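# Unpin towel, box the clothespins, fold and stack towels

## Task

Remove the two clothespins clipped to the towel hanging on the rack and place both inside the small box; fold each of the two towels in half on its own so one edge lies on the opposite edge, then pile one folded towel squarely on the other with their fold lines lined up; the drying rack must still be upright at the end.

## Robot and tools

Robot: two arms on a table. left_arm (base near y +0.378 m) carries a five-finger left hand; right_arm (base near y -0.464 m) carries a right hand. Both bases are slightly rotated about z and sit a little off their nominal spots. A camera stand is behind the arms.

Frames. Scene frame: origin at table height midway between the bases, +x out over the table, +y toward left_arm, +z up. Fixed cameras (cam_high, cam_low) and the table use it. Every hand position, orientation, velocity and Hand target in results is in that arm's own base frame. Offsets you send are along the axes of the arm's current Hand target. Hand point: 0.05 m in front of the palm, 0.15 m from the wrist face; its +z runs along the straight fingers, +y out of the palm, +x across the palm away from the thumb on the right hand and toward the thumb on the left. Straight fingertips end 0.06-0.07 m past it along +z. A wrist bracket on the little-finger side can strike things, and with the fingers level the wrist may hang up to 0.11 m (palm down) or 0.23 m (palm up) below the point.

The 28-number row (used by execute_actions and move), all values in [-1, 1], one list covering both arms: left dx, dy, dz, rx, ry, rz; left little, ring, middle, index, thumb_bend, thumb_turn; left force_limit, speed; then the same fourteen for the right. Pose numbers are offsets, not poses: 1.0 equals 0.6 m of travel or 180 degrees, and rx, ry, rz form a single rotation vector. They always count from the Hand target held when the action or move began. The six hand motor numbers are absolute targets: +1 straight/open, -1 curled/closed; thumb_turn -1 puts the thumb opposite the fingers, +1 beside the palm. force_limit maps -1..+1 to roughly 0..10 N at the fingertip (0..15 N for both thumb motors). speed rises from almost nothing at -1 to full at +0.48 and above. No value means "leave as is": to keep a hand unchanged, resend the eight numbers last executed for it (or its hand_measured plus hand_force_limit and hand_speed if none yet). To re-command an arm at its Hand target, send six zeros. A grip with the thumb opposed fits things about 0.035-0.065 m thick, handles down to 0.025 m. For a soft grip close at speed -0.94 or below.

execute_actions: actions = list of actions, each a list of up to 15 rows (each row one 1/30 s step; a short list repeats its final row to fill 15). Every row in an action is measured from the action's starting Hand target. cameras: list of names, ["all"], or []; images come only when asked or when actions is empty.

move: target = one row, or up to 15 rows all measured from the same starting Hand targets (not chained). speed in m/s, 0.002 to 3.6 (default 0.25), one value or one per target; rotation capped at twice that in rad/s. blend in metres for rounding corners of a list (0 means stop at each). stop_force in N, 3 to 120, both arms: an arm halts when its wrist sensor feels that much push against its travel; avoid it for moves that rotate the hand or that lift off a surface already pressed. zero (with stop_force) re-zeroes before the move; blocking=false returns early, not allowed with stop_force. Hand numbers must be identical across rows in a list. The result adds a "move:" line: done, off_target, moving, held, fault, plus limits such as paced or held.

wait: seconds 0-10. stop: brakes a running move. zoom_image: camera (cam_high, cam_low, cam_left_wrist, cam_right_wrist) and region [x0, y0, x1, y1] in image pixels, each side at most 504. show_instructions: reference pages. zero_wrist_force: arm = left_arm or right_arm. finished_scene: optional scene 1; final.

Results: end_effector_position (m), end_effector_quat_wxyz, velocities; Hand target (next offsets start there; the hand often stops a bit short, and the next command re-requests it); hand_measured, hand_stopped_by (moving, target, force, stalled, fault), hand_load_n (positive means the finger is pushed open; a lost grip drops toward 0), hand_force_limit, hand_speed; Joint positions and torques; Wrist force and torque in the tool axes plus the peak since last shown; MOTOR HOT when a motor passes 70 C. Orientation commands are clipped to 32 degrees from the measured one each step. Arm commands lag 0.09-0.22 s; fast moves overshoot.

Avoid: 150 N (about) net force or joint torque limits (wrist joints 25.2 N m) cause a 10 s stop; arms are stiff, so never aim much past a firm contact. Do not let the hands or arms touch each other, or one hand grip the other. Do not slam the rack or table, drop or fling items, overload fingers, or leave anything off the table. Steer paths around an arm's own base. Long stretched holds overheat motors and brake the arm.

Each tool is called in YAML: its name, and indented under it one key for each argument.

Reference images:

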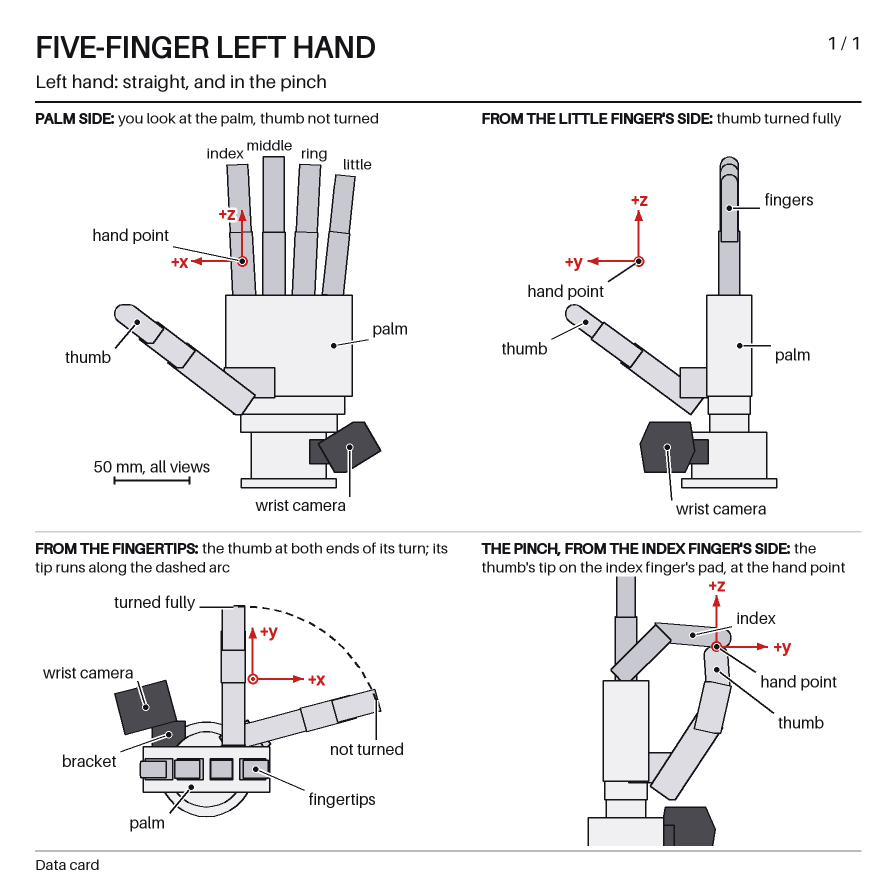

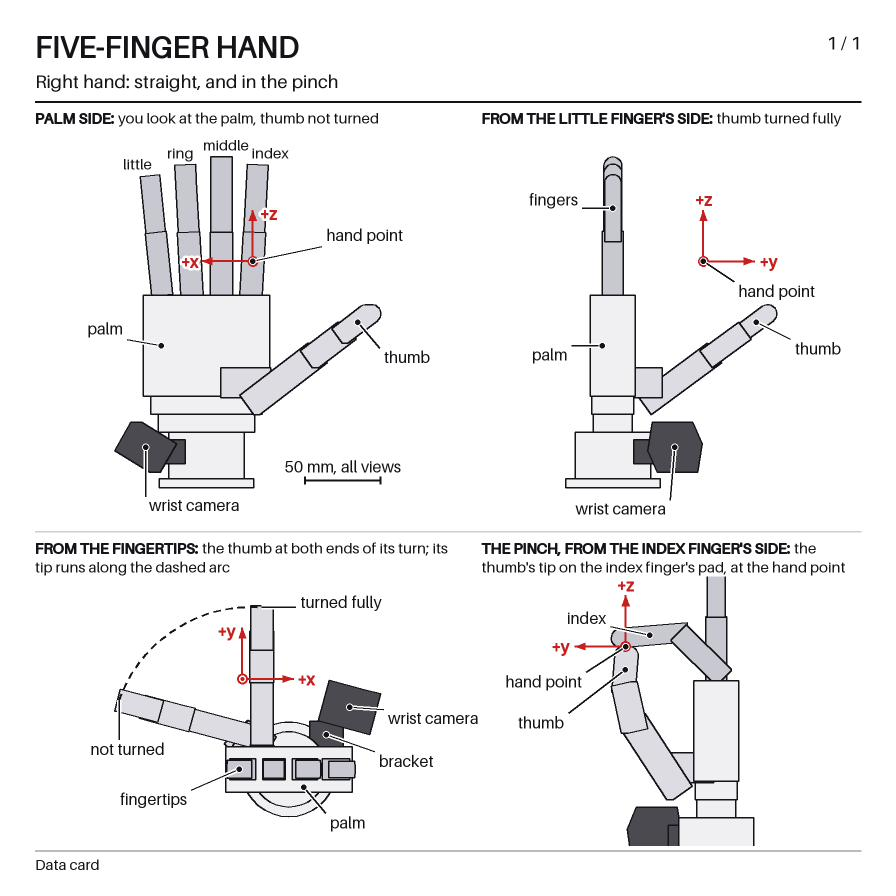

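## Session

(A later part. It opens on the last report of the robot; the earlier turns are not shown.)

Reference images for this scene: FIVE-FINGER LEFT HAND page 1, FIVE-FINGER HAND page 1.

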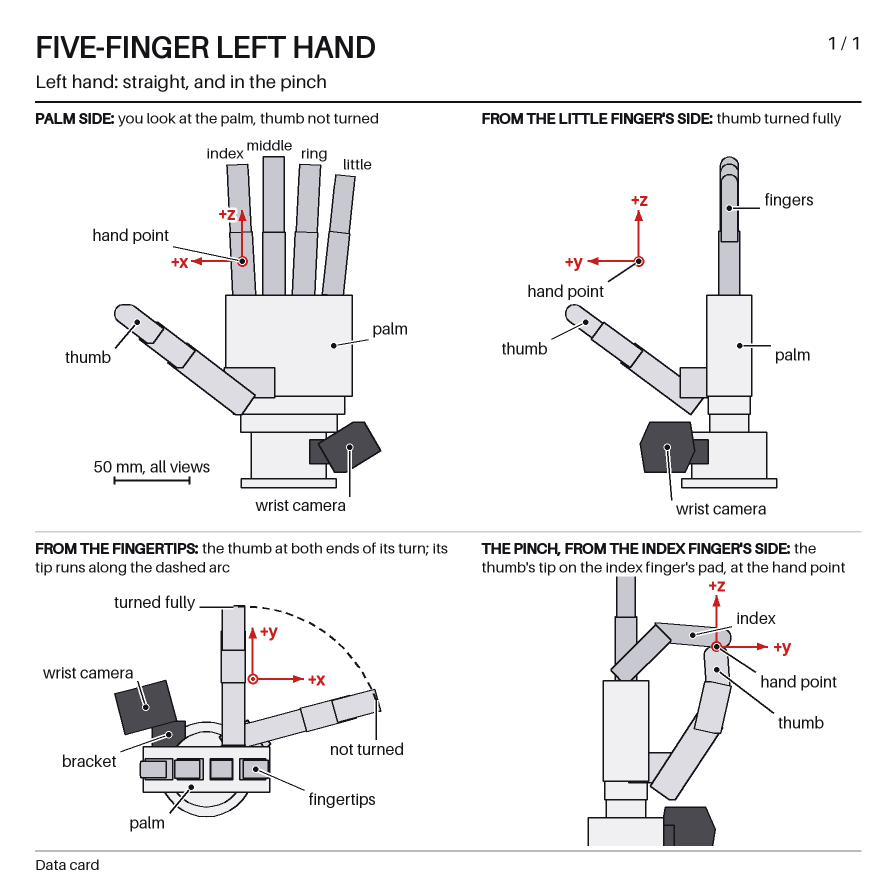

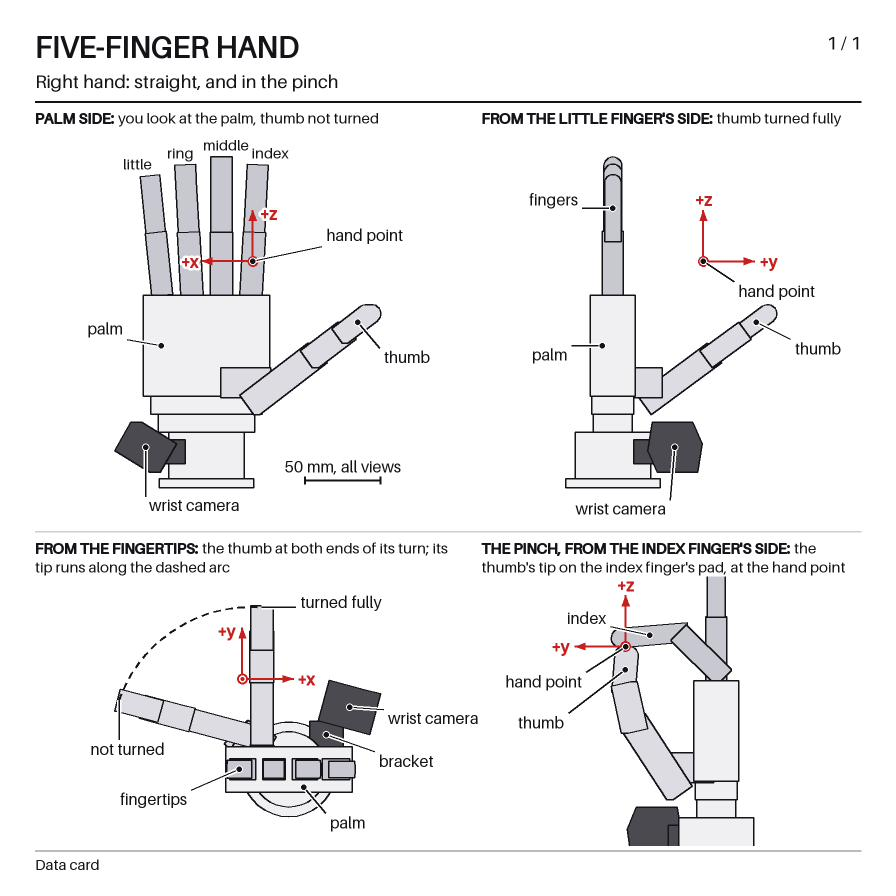

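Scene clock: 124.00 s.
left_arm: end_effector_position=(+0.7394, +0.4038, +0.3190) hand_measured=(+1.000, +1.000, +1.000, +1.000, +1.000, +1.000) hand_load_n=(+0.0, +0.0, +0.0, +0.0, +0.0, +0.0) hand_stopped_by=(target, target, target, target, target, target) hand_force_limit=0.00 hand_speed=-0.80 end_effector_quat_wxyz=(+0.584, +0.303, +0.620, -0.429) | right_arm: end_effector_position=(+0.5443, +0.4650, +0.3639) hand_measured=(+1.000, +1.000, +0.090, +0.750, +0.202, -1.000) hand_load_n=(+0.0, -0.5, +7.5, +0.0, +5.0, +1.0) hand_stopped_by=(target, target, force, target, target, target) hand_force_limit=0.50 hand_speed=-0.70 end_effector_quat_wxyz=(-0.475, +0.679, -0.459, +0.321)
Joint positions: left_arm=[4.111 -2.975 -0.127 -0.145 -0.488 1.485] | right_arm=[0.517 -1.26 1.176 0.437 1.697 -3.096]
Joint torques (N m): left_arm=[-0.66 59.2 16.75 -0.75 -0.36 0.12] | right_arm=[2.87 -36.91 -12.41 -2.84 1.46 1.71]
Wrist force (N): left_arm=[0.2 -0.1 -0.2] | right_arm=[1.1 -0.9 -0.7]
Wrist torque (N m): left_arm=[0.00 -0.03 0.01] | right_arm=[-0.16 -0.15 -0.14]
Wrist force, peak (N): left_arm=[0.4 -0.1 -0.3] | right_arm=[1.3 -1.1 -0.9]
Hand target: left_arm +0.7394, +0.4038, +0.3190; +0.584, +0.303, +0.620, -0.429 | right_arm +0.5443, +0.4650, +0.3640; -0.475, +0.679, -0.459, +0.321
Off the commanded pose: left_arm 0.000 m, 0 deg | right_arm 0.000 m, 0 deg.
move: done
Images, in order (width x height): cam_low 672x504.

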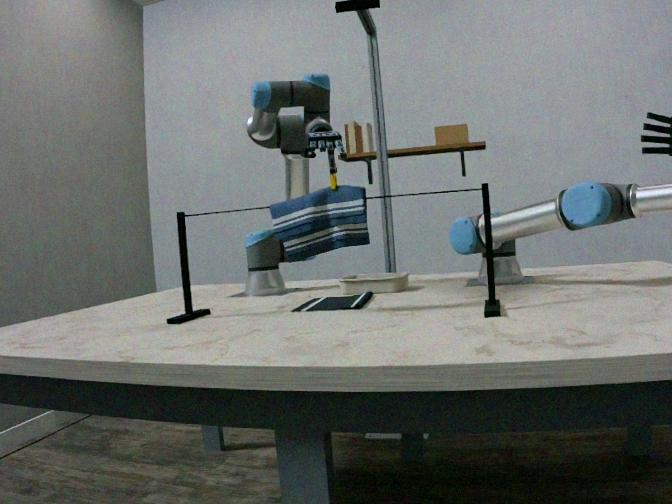

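move:
  target: [0,0,0,0,0,0,1,1,1,1,1,1,0,-0.8, 0,0.0517,0.0188,0,0,0,1,1,-0.35,0.75,0.2,-1,0.5,-0.7]
  speed: 0.05
  stop_force: 18
  cameras: ["cam_low","cam_right_wrist"]

zoom_image:
  camera: "cam_low"
  region: [260, 150, 380, 270]

zoom_image:
  camera: "cam_right_wrist"
  region: [210, 150, 470, 340]

Scene clock: 125.93 s.
left_arm: end_effector_position=(+0.7394, +0.4038, +0.3190) hand_measured=(+1.000, +1.000, +1.000, +1.000, +1.000, +1.000) hand_load_n=(-0.5, +0.0, +0.0, +0.0, +0.0, +0.0) hand_stopped_by=(target, target, target, target, target, target) hand_force_limit=0.00 hand_speed=-0.80 end_effector_quat_wxyz=(+0.584, +0.303, +0.620, -0.429) | right_arm: end_effector_position=(+0.5443, +0.4650, +0.3310) hand_measured=(+1.000, +1.000, +0.090, +0.750, +0.200, -1.000) hand_load_n=(+0.0, +0.0, +4.0, +0.0, +0.5, +0.0) hand_stopped_by=(target, target, force, target, target, target) hand_force_limit=0.50 hand_speed=-0.70 end_effector_quat_wxyz=(-0.475, +0.679, -0.459, +0.321)
Joint positions: left_arm=[4.111 -2.975 -0.127 -0.145 -0.488 1.485] | right_arm=[0.517 -1.263 1.265 0.352 1.697 -3.096]
Joint torques (N m): left_arm=[-0.57 58.63 16.08 -0.45 -0.19 0.24] | right_arm=[10.17 -21.59 -22.78 2.44 -0.63 0.87]
Wrist force (N): left_arm=[0.3 -0.2 -0.1] | right_arm=[1.6 -11.1 -2.5]
Wrist torque (N m): left_arm=[-0.02 -0.04 0.02] | right_arm=[-0.03 -0.14 -0.36]
Wrist force, peak (N): left_arm=[0.4 0.0 -0.3] | right_arm=[1.6 -12.8 -3.2]
Hand target: left_arm +0.7394, +0.4038, +0.3190; +0.584, +0.303, +0.620, -0.429 | right_arm +0.5443, +0.4650, +0.3310; -0.475, +0.679, -0.459, +0.321
Off the commanded pose: left_arm 0.000 m, 0 deg | right_arm 0.000 m, 0 deg.
move: done
camera_calibration:
cam_right_wrist: T_world_to_cam=[[-0.234566, -0.309436, -0.921536, 0.580634], [-0.798193, 0.602401, 0.000894262, 0.15326], [0.554857, 0.735773, -0.388293, -0.399927], [0, 0, 0, 1]] pos_world=[0.480431, 0.381601, 0.379649]
Images, in order (width x height): cam_low 672x504, cam_right_wrist 672x504.

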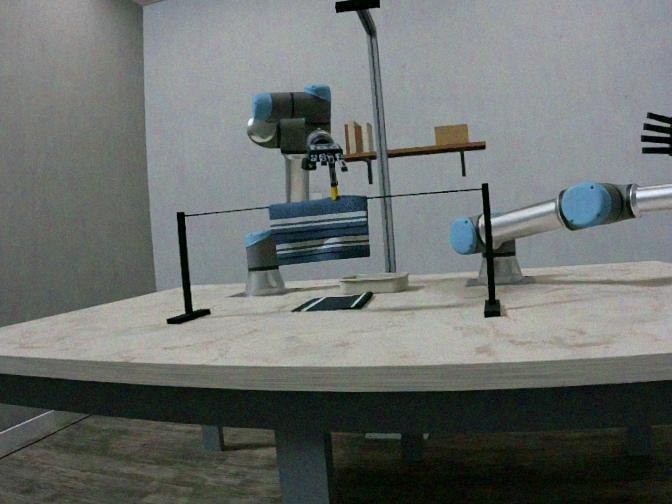

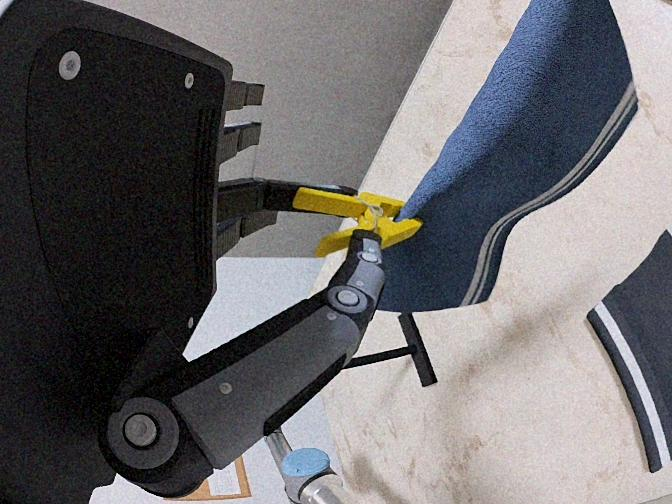

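Scaled by 4.200 from the camera's 672x504 image, which has a finer 960x720 frame.

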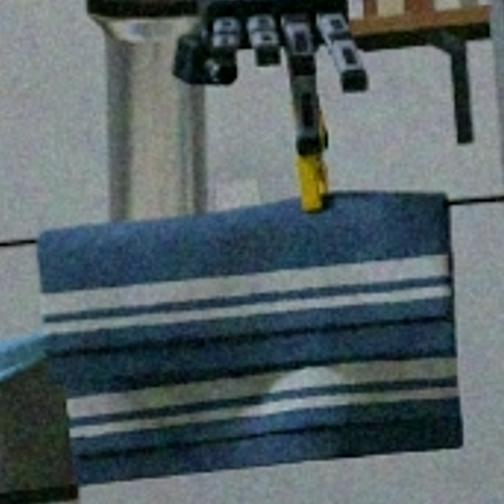

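Scaled by 1.938 from the camera's 672x504 image, which has a finer 960x720 frame.

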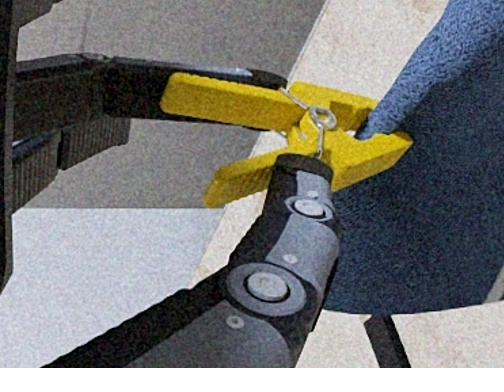

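move:
  target: [0,0,0,0,0,0,1,1,1,1,1,1,0,-0.8, 0,-0.0063,-0.0023,0,0,0,1,1,-0.35,0.75,0.0,-1,0.3,-0.7]
  speed: 0.02
  cameras: ["cam_low","cam_right_wrist"]

zoom_image:
  camera: "cam_low"
  region: [310, 165, 360, 215]

zoom_image:
  camera: "cam_right_wrist"
  region: [210, 150, 470, 340]

Scene clock: 126.80 s.
left_arm: end_effector_position=(+0.7394, +0.4038, +0.3190) hand_measured=(+1.000, +1.000, +1.000, +1.000, +1.000, +1.000) hand_load_n=(+0.0, +0.0, +0.0, +0.0, +0.0, +0.0) hand_stopped_by=(target, target, target, target, target, target) hand_force_limit=0.00 hand_speed=-0.80 end_effector_quat_wxyz=(+0.584, +0.303, +0.620, -0.429) | right_arm: end_effector_position=(+0.5443, +0.4650, +0.3351) hand_measured=(+1.000, +1.000, +0.092, +0.750, +0.110, -1.000) hand_load_n=(+0.0, +0.0, +8.0, +0.0, +10.0, +2.5) hand_stopped_by=(target, target, force, target, force, target) hand_force_limit=0.30 hand_speed=-0.70 end_effector_quat_wxyz=(-0.475, +0.679, -0.459, +0.321)
Joint positions: left_arm=[4.111 -2.975 -0.127 -0.145 -0.488 1.485] | right_arm=[0.517 -1.263 1.254 0.362 1.697 -3.096]
Joint torques (N m): left_arm=[-0.02 59.37 17.2 -0.56 -0.27 0.23] | right_arm=[9.09 -24.6 -19.24 -0.54 -0.67 -0.12]
Wrist force (N): left_arm=[0.2 -0.1 0.0] | right_arm=[1.3 -1.3 -0.4]
Wrist torque (N m): left_arm=[-0.03 -0.02 0.01] | right_arm=[-0.18 -0.15 -0.17]
Wrist force, peak (N): left_arm=[0.4 0.1 -0.2] | right_arm=[1.8 -11.6 -2.9]
Hand target: left_arm +0.7394, +0.4038, +0.3190; +0.584, +0.303, +0.620, -0.429 | right_arm +0.5443, +0.4650, +0.3350; -0.475, +0.679, -0.459, +0.321
Off the commanded pose: left_arm 0.000 m, 0 deg | right_arm 0.000 m, 0 deg.
move: done
camera_calibration:
cam_right_wrist: T_world_to_cam=[[-0.234705, -0.309463, -0.921491, 0.584381], [-0.798214, 0.602373, 0.00101195, 0.153232], [0.554768, 0.735785, -0.388398, -0.398295], [0, 0, 0, 1]] pos_world=[0.480431, 0.381601, 0.38365]
Images, in order (width x height): cam_low 672x504, cam_right_wrist 672x504.

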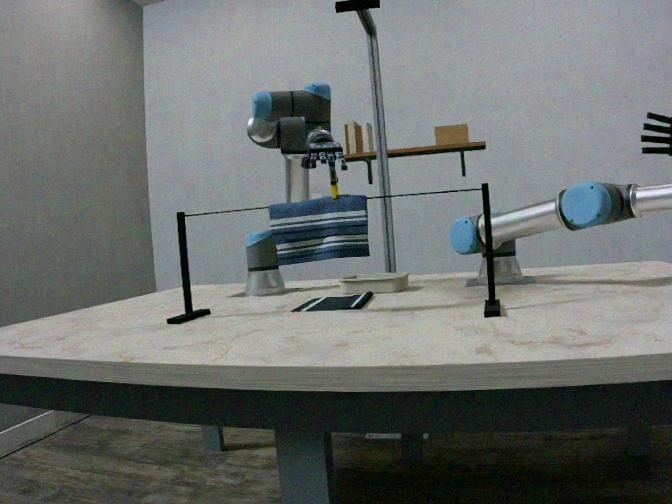

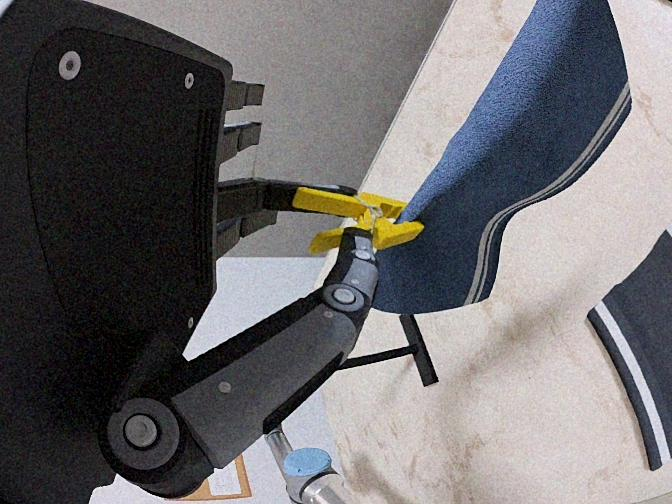

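Scaled by 10.080 from the camera's 672x504 image, which has a finer 960x720 frame.

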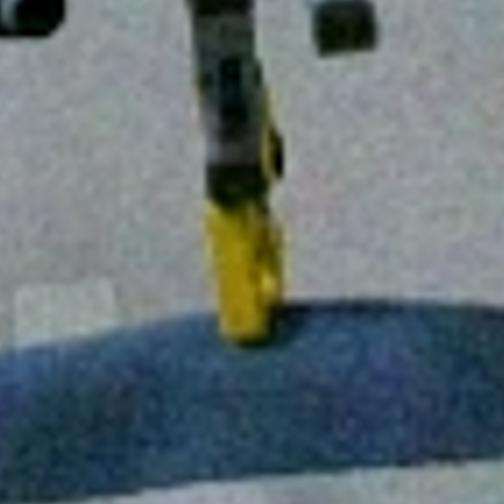

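Scaled by 1.938 from the camera's 672x504 image, which has a finer 960x720 frame.

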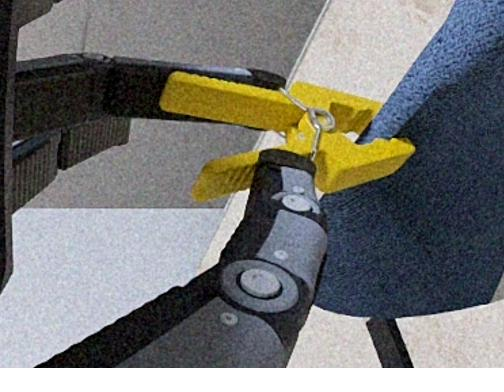

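move:
  target: [0,0,0,0,0,0,1,1,1,1,1,1,0,-0.8, 0,0,0,0,0,0,1,1,-0.35,0.75,-0.1,-1,0.75,-0.6]
  speed: 0.02
  cameras: ["cam_low","cam_right_wrist"]

zoom_image:
  camera: "cam_low"
  region: [310, 165, 360, 215]

zoom_image:
  camera: "cam_right_wrist"
  region: [210, 150, 470, 340]

Scene clock: 127.40 s.
left_arm: end_effector_position=(+0.7394, +0.4038, +0.3190) hand_measured=(+1.000, +1.000, +1.000, +1.000, +1.000, +1.000) hand_load_n=(+0.0, +0.0, +0.0, +0.0, +0.0, +0.0) hand_stopped_by=(target, target, target, target, target, target) hand_force_limit=0.00 hand_speed=-0.80 end_effector_quat_wxyz=(+0.584, +0.303, +0.620, -0.429) | right_arm: end_effector_position=(+0.5443, +0.4650, +0.3350) hand_measured=(+1.000, +1.000, +0.092, +0.750, +0.006, -1.000) hand_load_n=(+0.0, +0.0, +10.5, +0.0, +13.5, +4.0) hand_stopped_by=(target, target, force, target, force, target) hand_force_limit=0.75 hand_speed=-0.60 end_effector_quat_wxyz=(-0.475, +0.679, -0.459, +0.321)
Joint positions: left_arm=[4.111 -2.975 -0.127 -0.145 -0.488 1.485] | right_arm=[0.517 -1.263 1.254 0.362 1.697 -3.096]
Joint torques (N m): left_arm=[-1.64 59.18 16.61 -0.47 -0.26 0.24] | right_arm=[9.03 -26.33 -11.88 -2.79 -0.52 -0.12]
Wrist force (N): left_arm=[0.5 0.1 -0.1] | right_arm=[1.2 -1.3 -0.9]
Wrist torque (N m): left_arm=[0.02 -0.06 0.02] | right_arm=[-0.18 -0.17 -0.15]
Wrist force, peak (N): left_arm=[0.5 0.1 -0.1] | right_arm=[1.4 -1.6 -0.4]
Hand target: left_arm +0.7394, +0.4038, +0.3190; +0.584, +0.303, +0.620, -0.429 | right_arm +0.5443, +0.4650, +0.3350; -0.475, +0.679, -0.459, +0.321
Off the commanded pose: left_arm 0.000 m, 0 deg | right_arm 0.000 m, 0 deg.
move: done
camera_calibration:
cam_right_wrist: T_world_to_cam=[[-0.234705, -0.309463, -0.921491, 0.584289], [-0.798214, 0.602373, 0.00101195, 0.153232], [0.554768, 0.735785, -0.388398, -0.398334], [0, 0, 0, 1]] pos_world=[0.480431, 0.381601, 0.38355]
Images, in order (width x height): cam_low 672x504, cam_right_wrist 672x504.

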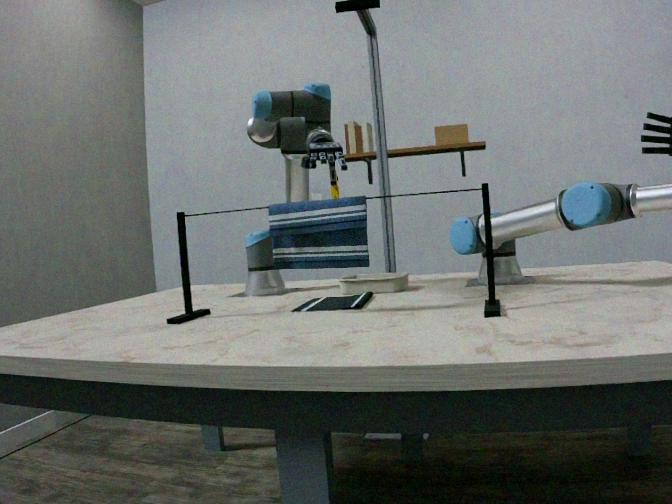

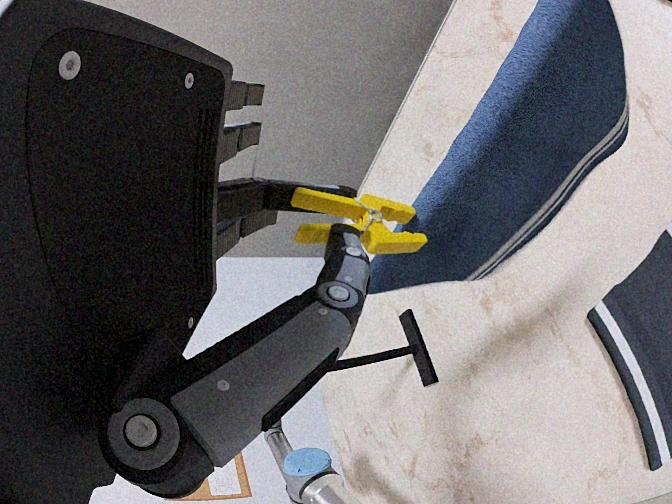

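Scaled by 10.080 from the camera's 672x504 image, which has a finer 960x720 frame.

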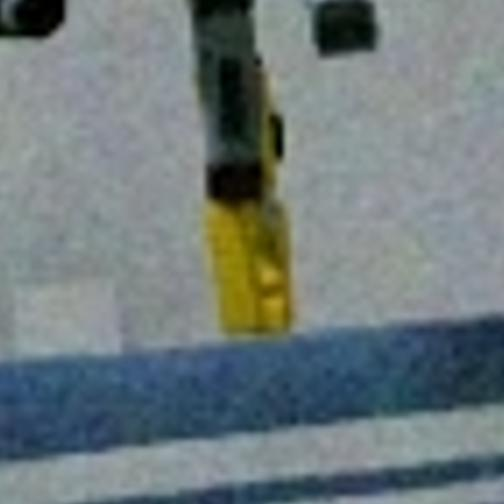

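Scaled by 1.938 from the camera's 672x504 image, which has a finer 960x720 frame.

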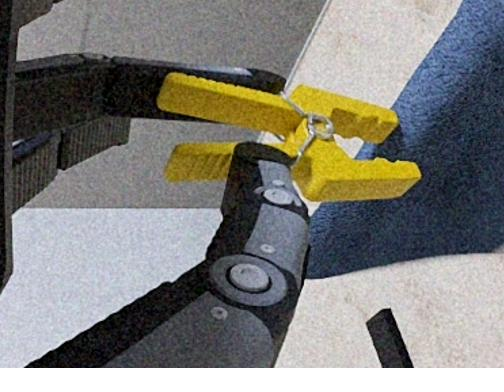

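zoom_image:
  camera: "cam_low"
  region: [255, 180, 385, 280]

Scaled by 3.877 from the camera's 672x504 image, which has a finer 960x720 frame.

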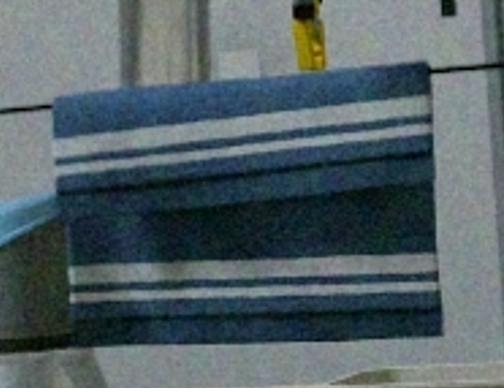

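move:
  target: [0,0,0,0,0,0,1,1,1,1,1,1,0,-0.8, 0,-0.0627,-0.0228,0,0,0,1,1,-0.35,0.75,-0.1,-1,0.75,-0.6]
  speed: 0.1
  cameras: ["cam_low","cam_high"]

zoom_image:
  camera: "cam_low"
  region: [255, 180, 385, 280]

zoom_image:
  camera: "cam_high"
  region: [320, 150, 440, 290]

Scene clock: 128.43 s.
left_arm: end_effector_position=(+0.7394, +0.4038, +0.3190) hand_measured=(+1.000, +1.000, +1.000, +1.000, +1.000, +1.000) hand_load_n=(+0.0, +0.0, +0.0, +0.0, +0.0, +0.0) hand_stopped_by=(target, target, target, target, target, target) hand_force_limit=0.00 hand_speed=-0.80 end_effector_quat_wxyz=(+0.584, +0.303, +0.620, -0.429) | right_arm: end_effector_position=(+0.5444, +0.4651, +0.3749) hand_measured=(+1.000, +1.000, +0.092, +0.750, +0.006, -1.000) hand_load_n=(+0.0, +0.0, +10.0, +0.0, +13.0, +4.0) hand_stopped_by=(target, target, force, target, force, target) hand_force_limit=0.75 hand_speed=-0.60 end_effector_quat_wxyz=(-0.475, +0.679, -0.459, +0.321)
Joint positions: left_arm=[4.111 -2.975 -0.127 -0.145 -0.488 1.485] | right_arm=[0.517 -1.257 1.144 0.466 1.697 -3.096]
Joint torques (N m): left_arm=[-0.59 59.19 16.1 -0.59 -0.23 0.08] | right_arm=[9.4 -38.8 -18.55 -2.08 1.07 0.46]
Wrist force (N): left_arm=[0.3 -0.2 -0.1] | right_arm=[1.0 -0.9 -0.8]
Wrist torque (N m): left_arm=[-0.01 -0.03 0.01] | right_arm=[-0.15 -0.13 -0.16]
Wrist force, peak (N): left_arm=[0.4 0.1 -0.3] | right_arm=[1.4 -2.2 -1.2]
Hand target: left_arm +0.7394, +0.4038, +0.3190; +0.584, +0.303, +0.620, -0.429 | right_arm +0.5443, +0.4651, +0.3750; -0.475, +0.679, -0.459, +0.321
Off the commanded pose: left_arm 0.000 m, 0 deg | right_arm 0.000 m, 0 deg.
move: done
Images, in order (width x height): cam_high 672x504, cam_low 672x504.

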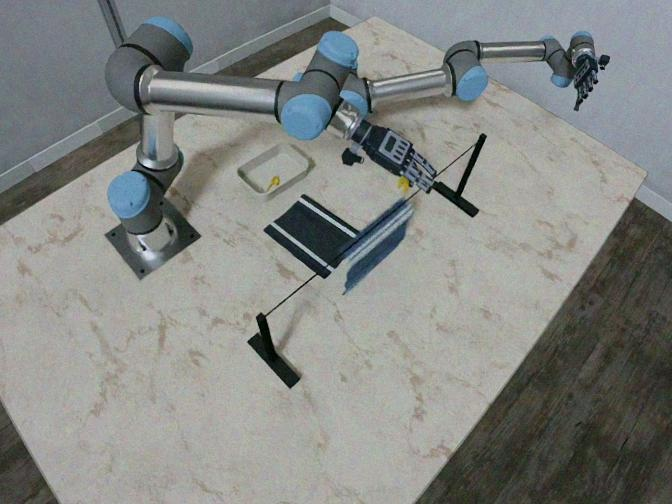

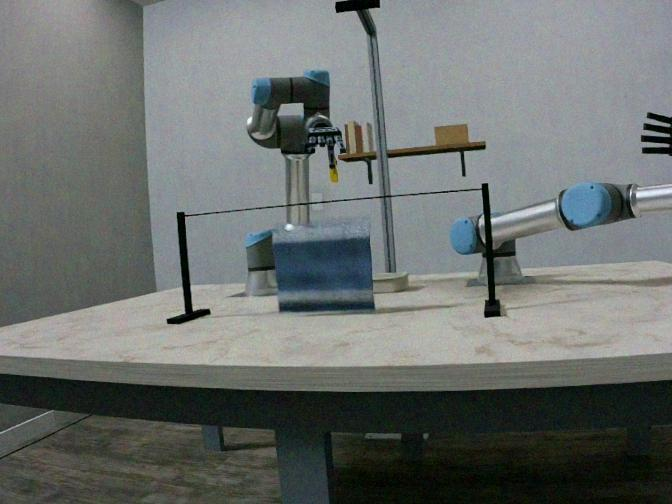

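Scaled by 3.877 from the camera's 672x504 image, which has a finer 960x720 frame.

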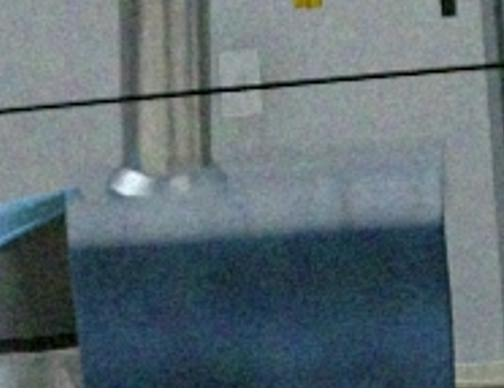

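Scaled by 3.600 from the camera's 672x504 image, which has a finer 960x720 frame.

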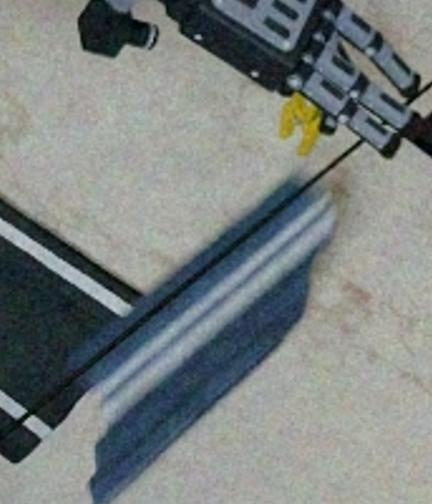

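wait:
  seconds: 1
  cameras: ["all"]

zoom_image:
  camera: "cam_high"
  region: [240, 160, 440, 320]

zoom_image:
  camera: "cam_low"
  region: [255, 260, 415, 330]

Scene clock: 129.50 s.
left_arm: end_effector_position=(+0.7394, +0.4038, +0.3190) hand_measured=(+1.000, +1.000, +1.000, +1.000, +1.000, +1.000) hand_load_n=(+0.0, +0.0, +0.0, +0.0, +0.0, +0.0) hand_stopped_by=(target, target, target, target, target, target) hand_force_limit=0.00 hand_speed=-0.80 end_effector_quat_wxyz=(+0.584, +0.303, +0.620, -0.429) | right_arm: end_effector_position=(+0.5443, +0.4650, +0.3750) hand_measured=(+1.000, +1.000, +0.092, +0.750, +0.006, -1.000) hand_load_n=(+0.0, +0.0, +10.5, +0.0, +13.0, +4.0) hand_stopped_by=(target, target, force, target, force, target) hand_force_limit=0.75 hand_speed=-0.60 end_effector_quat_wxyz=(-0.475, +0.679, -0.459, +0.321)
Joint positions: left_arm=[4.111 -2.975 -0.127 -0.145 -0.488 1.485] | right_arm=[0.517 -1.257 1.144 0.466 1.697 -3.096]
Joint torques (N m): left_arm=[-0.9 58.92 17.69 -0.53 -0.16 0.27] | right_arm=[12.15 -43.87 -27.26 0.55 1.27 1.73]
Wrist force (N): left_arm=[0.2 -0.1 -0.2] | right_arm=[1.4 -1.2 -0.9]
Wrist torque (N m): left_arm=[0.00 -0.02 0.01] | right_arm=[-0.17 -0.20 -0.14]
Wrist force, peak (N): left_arm=[0.4 0.2 -0.3] | right_arm=[1.5 -1.4 -0.8]
Hand target: left_arm +0.7394, +0.4038, +0.3190; +0.584, +0.303, +0.620, -0.429 | right_arm +0.5443, +0.4651, +0.3750; -0.475, +0.679, -0.459, +0.321
Off the commanded pose: left_arm 0.000 m, 0 deg | right_arm 0.000 m, 0 deg.
wait: 1.00 s; at rest by 0.10 s
camera_calibration:
cam_right_wrist: T_world_to_cam=[[-0.234722, -0.309487, -0.921479, 0.621307], [-0.79818, 0.602418, 0.000987677, 0.153188], [0.55481, 0.735738, -0.388427, -0.382878], [0, 0, 0, 1]] pos_world=[0.480531, 0.381701, 0.423649]

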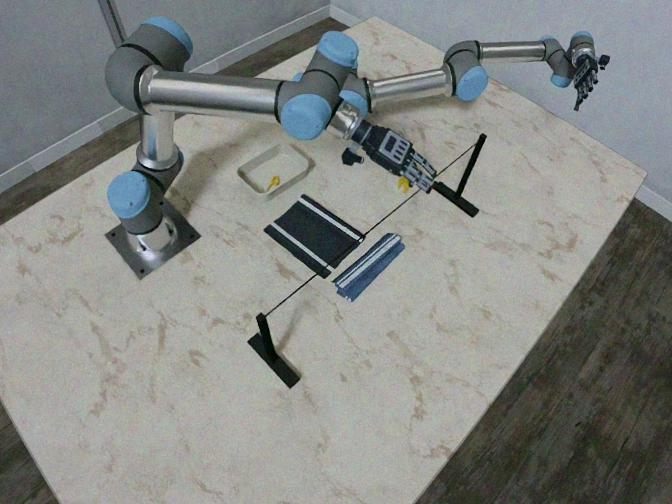

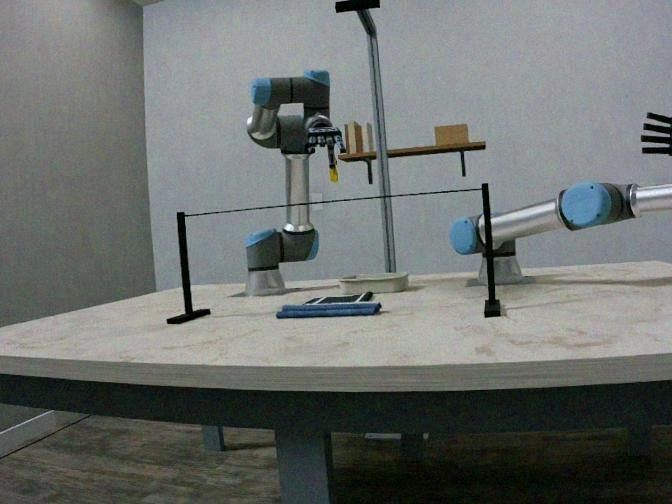

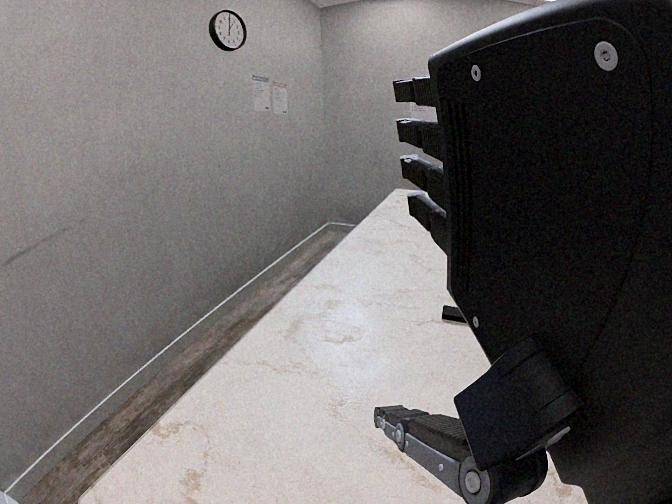

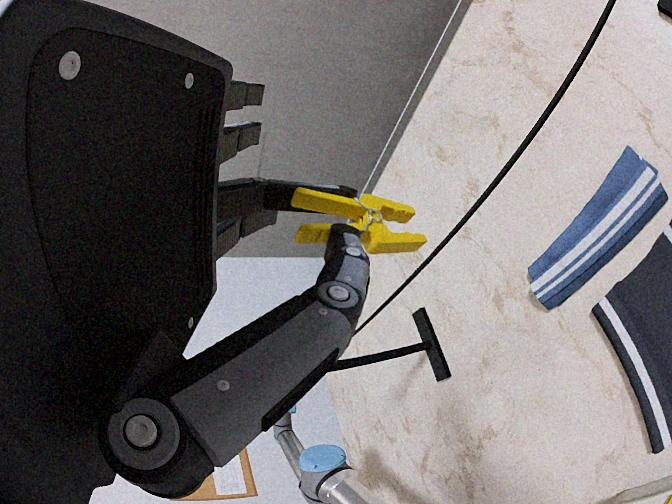

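Scaled by 2.520 from the camera's 672x504 image, which has a finer 960x720 frame.

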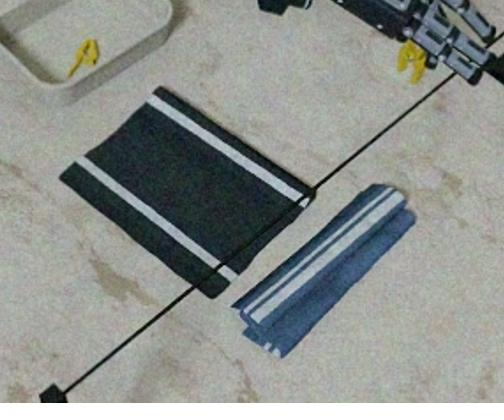

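Scaled by 3.150 from the camera's 672x504 image, which has a finer 960x720 frame.

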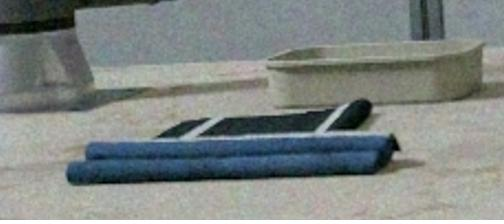

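move:
  target:
    - [0,0,0,0,0,0,1,1,1,1,1,1,0,-0.8, -0.0625,0.0528,-0.1452,0,-0.015,-0.005,1,1,-0.35,0.75,-0.1,-1,0.75,-0.6]
    - [0,0,0,0,0,0,1,1,1,1,1,1,0,-0.8, -0.3143,0.4925,-0.5976,0,-0.0679,-0.0247,1,1,-0.35,0.75,-0.1,-1,0.75,-0.6]
  speed: 0.25
  blend: 0.03
  cameras: ["cam_right_wrist","cam_high"]

Scene clock: 132.30 s.
left_arm: end_effector_position=(+0.7394, +0.4038, +0.3190) hand_measured=(+1.000, +1.000, +1.000, +1.000, +1.000, +1.000) hand_load_n=(+0.0, +0.0, +0.0, +0.0, +0.0, +0.0) hand_stopped_by=(target, target, target, target, target, target) hand_force_limit=0.00 hand_speed=-0.80 end_effector_quat_wxyz=(+0.584, +0.303, +0.620, -0.429) | right_arm: end_effector_position=(+0.0675, +0.4763, +0.2204) hand_measured=(+1.000, +1.000, +0.092, +0.750, +0.006, -1.000) hand_load_n=(-0.5, +0.0, +10.5, +0.0, +13.0, +4.0) hand_stopped_by=(target, target, force, target, force, target) hand_force_limit=0.75 hand_speed=-0.60 end_effector_quat_wxyz=(-0.508, +0.727, -0.379, +0.265)
Joint positions: left_arm=[4.111 -2.975 -0.127 -0.145 -0.488 1.485] | right_arm=[1.438 -1.587 1.943 0.139 2.335 -2.784]
Joint torques (N m): left_arm=[-0.89 58.34 16.78 -0.53 -0.34 0.16] | right_arm=[11.11 -23.63 -12.99 0.05 0.88 -0.22]
Wrist force (N): left_arm=[0.3 -0.1 -0.1] | right_arm=[1.2 -1.1 -1.1]
Wrist torque (N m): left_arm=[0.00 -0.03 0.01] | right_arm=[-0.18 -0.16 0.01]
Wrist force, peak (N): left_arm=[0.3 -0.1 -0.4] | right_arm=[1.7 -1.9 0.8]
Hand target: left_arm +0.7394, +0.4038, +0.3190; +0.584, +0.303, +0.620, -0.429 | right_arm +0.0674, +0.4762, +0.2204; -0.508, +0.727, -0.379, +0.265
Off the commanded pose: left_arm 0.000 m, 0 deg | right_arm 0.000 m, 0 deg.
move: done
camera_calibration:
cam_right_wrist: T_world_to_cam=[[-0.159158, -0.354194, -0.921529, 0.386616], [-0.913286, 0.407317, 0.00118019, -0.133368], [0.374937, 0.841807, -0.388308, -0.225041], [0, 0, 0, 1]] pos_world=[0.0241062, 0.380701, 0.26905]
Images, in order (width x height): cam_high 672x504, cam_right_wrist 672x504.

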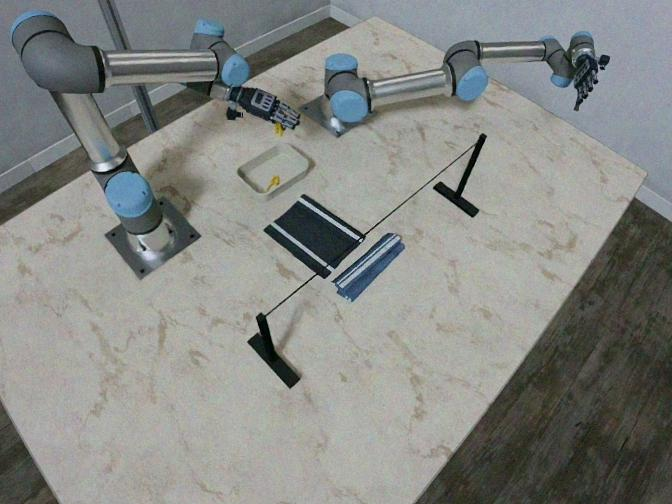

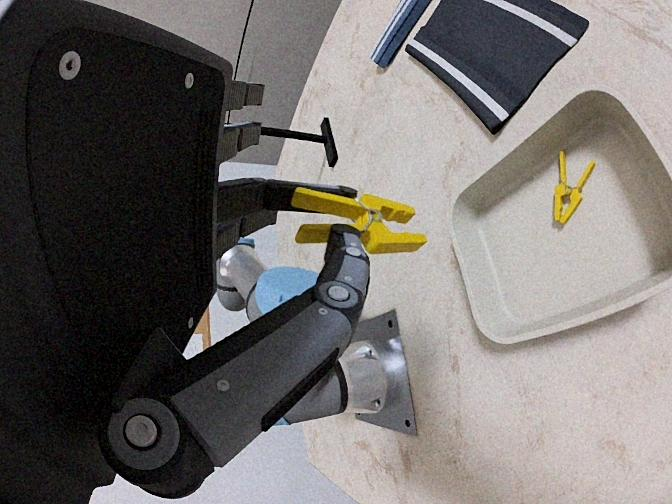

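move:
  target: [0,0,0,0,0,0,1,1,1,1,1,1,0,-0.8, 0,0.2528,0.0920,0,0,0,1,1,-0.35,0.75,-0.1,-1,0.75,-0.6]
  speed: 0.08
  stop_force: 8
  cameras: ["cam_right_wrist"]

Scene clock: 135.60 s.
left_arm: end_effector_position=(+0.7394, +0.4038, +0.3190) hand_measured=(+1.000, +1.000, +1.000, +1.000, +1.000, +1.000) hand_load_n=(+0.0, +0.0, +0.5, +0.0, +0.0, +0.0) hand_stopped_by=(target, target, target, target, target, target) hand_force_limit=0.00 hand_speed=-0.80 end_effector_quat_wxyz=(+0.584, +0.303, +0.620, -0.429) | right_arm: end_effector_position=(+0.0673, +0.4761, +0.0590) hand_measured=(+1.000, +1.000, +0.092, +0.750, +0.006, -1.000) hand_load_n=(+0.0, +0.0, +10.0, +0.0, +13.0, +4.0) hand_stopped_by=(target, target, force, target, force, target) hand_force_limit=0.75 hand_speed=-0.60 end_effector_quat_wxyz=(-0.508, +0.727, -0.379, +0.265)
Joint positions: left_arm=[4.111 -2.975 -0.127 -0.145 -0.488 1.485] | right_arm=[1.438 -1.347 2.171 -0.329 2.336 -2.784]
Joint torques (N m): left_arm=[0.24 59.01 15.97 -0.63 -0.26 0.27] | right_arm=[9.66 -32.16 -20.55 -1.48 1.83 -1.78]
Wrist force (N): left_arm=[0.1 0.1 -0.1] | right_arm=[1.3 -1.2 -1.0]
Wrist torque (N m): left_arm=[0.03 -0.01 0.00] | right_arm=[-0.18 -0.18 -0.08]
Wrist force, peak (N): left_arm=[0.4 0.2 -0.3] | right_arm=[1.0 -2.2 -1.2]
Hand target: left_arm +0.7394, +0.4038, +0.3190; +0.584, +0.303, +0.620, -0.429 | right_arm +0.0673, +0.4761, +0.0590; -0.508, +0.727, -0.379, +0.265
Off the commanded pose: left_arm 0.000 m, 0 deg | right_arm 0.000 m, 0 deg.
move: done
camera_calibration:
cam_right_wrist: T_world_to_cam=[[-0.159158, -0.354194, -0.921529, 0.237687], [-0.913286, 0.407317, 0.00118019, -0.133278], [0.374937, 0.841807, -0.388308, -0.287509], [0, 0, 0, 1]] pos_world=[0.0239062, 0.380501, 0.10755]
Images, in order (width x height): cam_right_wrist 672x504.

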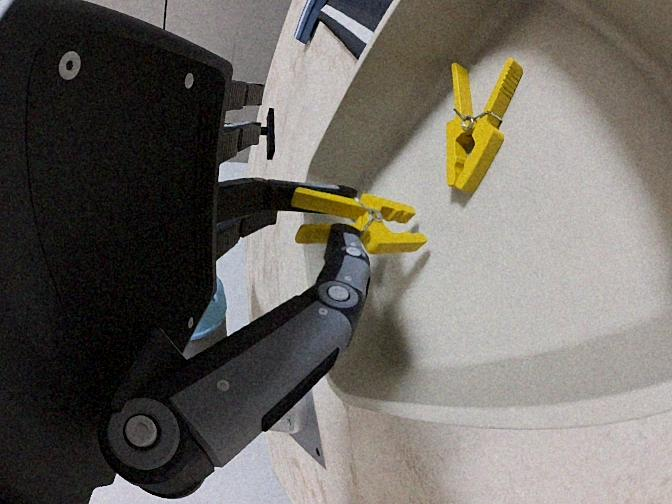

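move:
  target:
    - [0,0,0,0,0,0,1,1,1,1,1,1,0,-0.8, 0,0.0078,0.0029,0,0,0,1,1,-0.35,0.75,-0.1,-1,0.75,-0.6]
    - [0,0,0,0,0,0,1,1,1,1,1,1,0,-0.8, 0,0.0078,0.0029,0,0,0,1,1,-0.35,0.75,0.3,-1,0.75,-0.7]
    - [0,0,0,0,0,0,1,1,1,1,1,1,0,-0.8, 0,0.0078,0.0029,0,0,0,1,1,0.45,0.75,0.3,-1,0.2,-0.7]
  speed: 0.03
  cameras: ["cam_right_wrist"]

Scene clock: 138.03 s.
left_arm: end_effector_position=(+0.7394, +0.4038, +0.3190) hand_measured=(+1.000, +1.000, +1.000, +1.000, +1.000, +1.000) hand_load_n=(+0.0, +0.0, +0.0, +0.0, +0.0, +0.0) hand_stopped_by=(target, target, target, target, target, target) hand_force_limit=0.00 hand_speed=-0.80 end_effector_quat_wxyz=(+0.584, +0.303, +0.620, -0.429) | right_arm: end_effector_position=(+0.0673, +0.4761, +0.0540) hand_measured=(+1.000, +1.000, +0.450, +0.750, +0.300, -1.000) hand_load_n=(+0.0, +0.0, +0.0, +0.0, +0.5, +0.0) hand_stopped_by=(target, target, target, target, target, target) hand_force_limit=0.20 hand_speed=-0.70 end_effector_quat_wxyz=(-0.508, +0.727, -0.379, +0.265)
Joint positions: left_arm=[4.111 -2.975 -0.127 -0.145 -0.488 1.485] | right_arm=[1.438 -1.337 2.176 -0.344 2.335 -2.784]
Joint torques (N m): left_arm=[-0.35 57.94 16.87 -0.65 -0.39 0] | right_arm=[-11.18 -30.22 -19.82 1.6 -0.23 -1.31]
Wrist force (N): left_arm=[0.0 0.0 -0.1] | right_arm=[1.3 -1.0 -0.9]
Wrist torque (N m): left_arm=[0.01 0.00 0.00] | right_arm=[-0.16 -0.19 -0.07]
Wrist force, peak (N): left_arm=[0.3 0.3 -0.2] | right_arm=[1.2 -2.6 -1.2]
Hand target: left_arm +0.7394, +0.4038, +0.3190; +0.584, +0.303, +0.620, -0.429 | right_arm +0.0673, +0.4761, +0.0540; -0.508, +0.727, -0.379, +0.265
Off the commanded pose: left_arm 0.000 m, 0 deg | right_arm 0.000 m, 0 deg.
move: done
camera_calibration:
cam_right_wrist: T_world_to_cam=[[-0.159158, -0.354194, -0.921529, 0.233079], [-0.913286, 0.407317, 0.00118019, -0.133273], [0.374937, 0.841807, -0.388308, -0.289451], [0, 0, 0, 1]] pos_world=[0.0239062, 0.380501, 0.10255]
Images, in order (width x height): cam_right_wrist 672x504.

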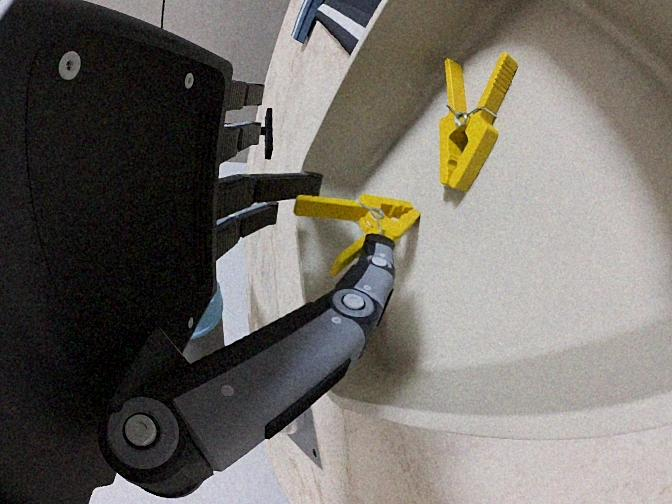

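move:
  target:
    - [0,0,0,0,0,0,1,1,1,1,1,1,0,-0.8, 0,0,0,0,0,0,1,1,1,1,0.6,-1,0.2,-0.5]
    - [0,0,0,0,0,0,1,1,1,1,1,1,0,-0.8, 0,0,-0.05,0,0,0,1,1,1,1,0.6,-1,0.2,-0.5]
    - [0,0,0,0,0,0,1,1,1,1,1,1,0,-0.8, 0,-0.25,-0.14,0,0,0,1,1,1,1,0.6,-1,0.2,-0.5]
  speed: 0.06
  cameras: ["cam_right_wrist","cam_high"]

Scene clock: 142.53 s.
left_arm: end_effector_position=(+0.7394, +0.4038, +0.3190) hand_measured=(+1.000, +1.000, +1.000, +1.000, +1.000, +1.000) hand_load_n=(+0.0, +0.0, +0.0, +0.0, +0.0, +0.0) hand_stopped_by=(target, target, target, target, target, target) hand_force_limit=0.00 hand_speed=-0.80 end_effector_quat_wxyz=(+0.584, +0.303, +0.620, -0.429) | right_arm: end_effector_position=(+0.0448, +0.4605, +0.2238) hand_measured=(+1.000, +1.000, +1.000, +1.000, +0.600, -1.000) hand_load_n=(+0.0, +0.0, +0.0, +0.0, +0.0, +0.0) hand_stopped_by=(target, target, target, target, target, target) hand_force_limit=0.20 hand_speed=-0.50 end_effector_quat_wxyz=(-0.508, +0.727, -0.379, +0.265)
Joint positions: left_arm=[4.111 -2.975 -0.127 -0.145 -0.488 1.485] | right_arm=[1.506 -1.603 1.954 0.177 2.394 -2.737]
Joint torques (N m): left_arm=[-0.57 58.26 16.31 -0.6 -0.37 0.14] | right_arm=[-11.46 -8.44 -11.63 -1.41 -0.84 0.96]
Wrist force (N): left_arm=[0.4 0.0 -0.1] | right_arm=[0.9 -1.3 -0.7]
Wrist torque (N m): left_arm=[0.02 -0.06 0.02] | right_arm=[-0.21 -0.12 -0.01]
Wrist force, peak (N): left_arm=[0.5 -0.1 -0.2] | right_arm=[0.9 -1.8 -1.2]
Hand target: left_arm +0.7394, +0.4038, +0.3190; +0.584, +0.303, +0.620, -0.429 | right_arm +0.0448, +0.4604, +0.2237; -0.508, +0.727, -0.379, +0.265
Off the commanded pose: left_arm 0.000 m, 0 deg | right_arm 0.000 m, 0 deg.
move: done
camera_calibration:
cam_right_wrist: T_world_to_cam=[[-0.159156, -0.353972, -0.921615, 0.380355], [-0.913287, 0.407315, 0.00127682, -0.147652], [0.374936, 0.841902, -0.388104, -0.201953], [0, 0, 0, 1]] pos_world=[0.00140619, 0.364801, 0.272351]
Images, in order (width x height): cam_high 672x504, cam_right_wrist 672x504.

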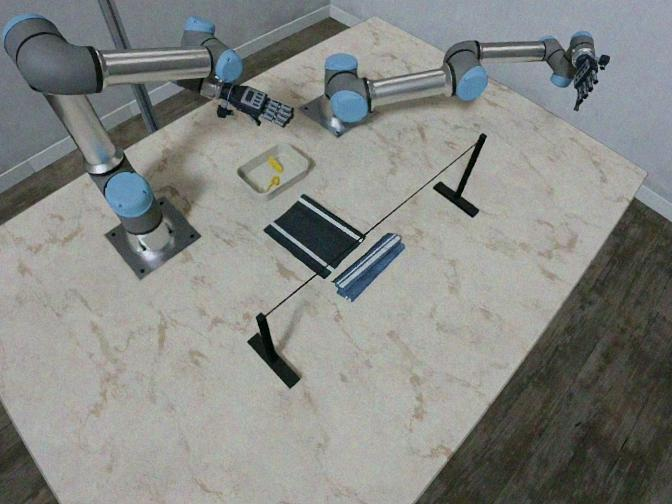

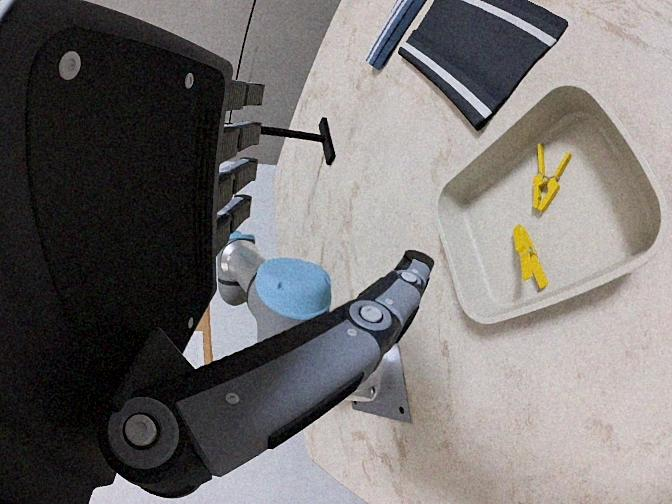

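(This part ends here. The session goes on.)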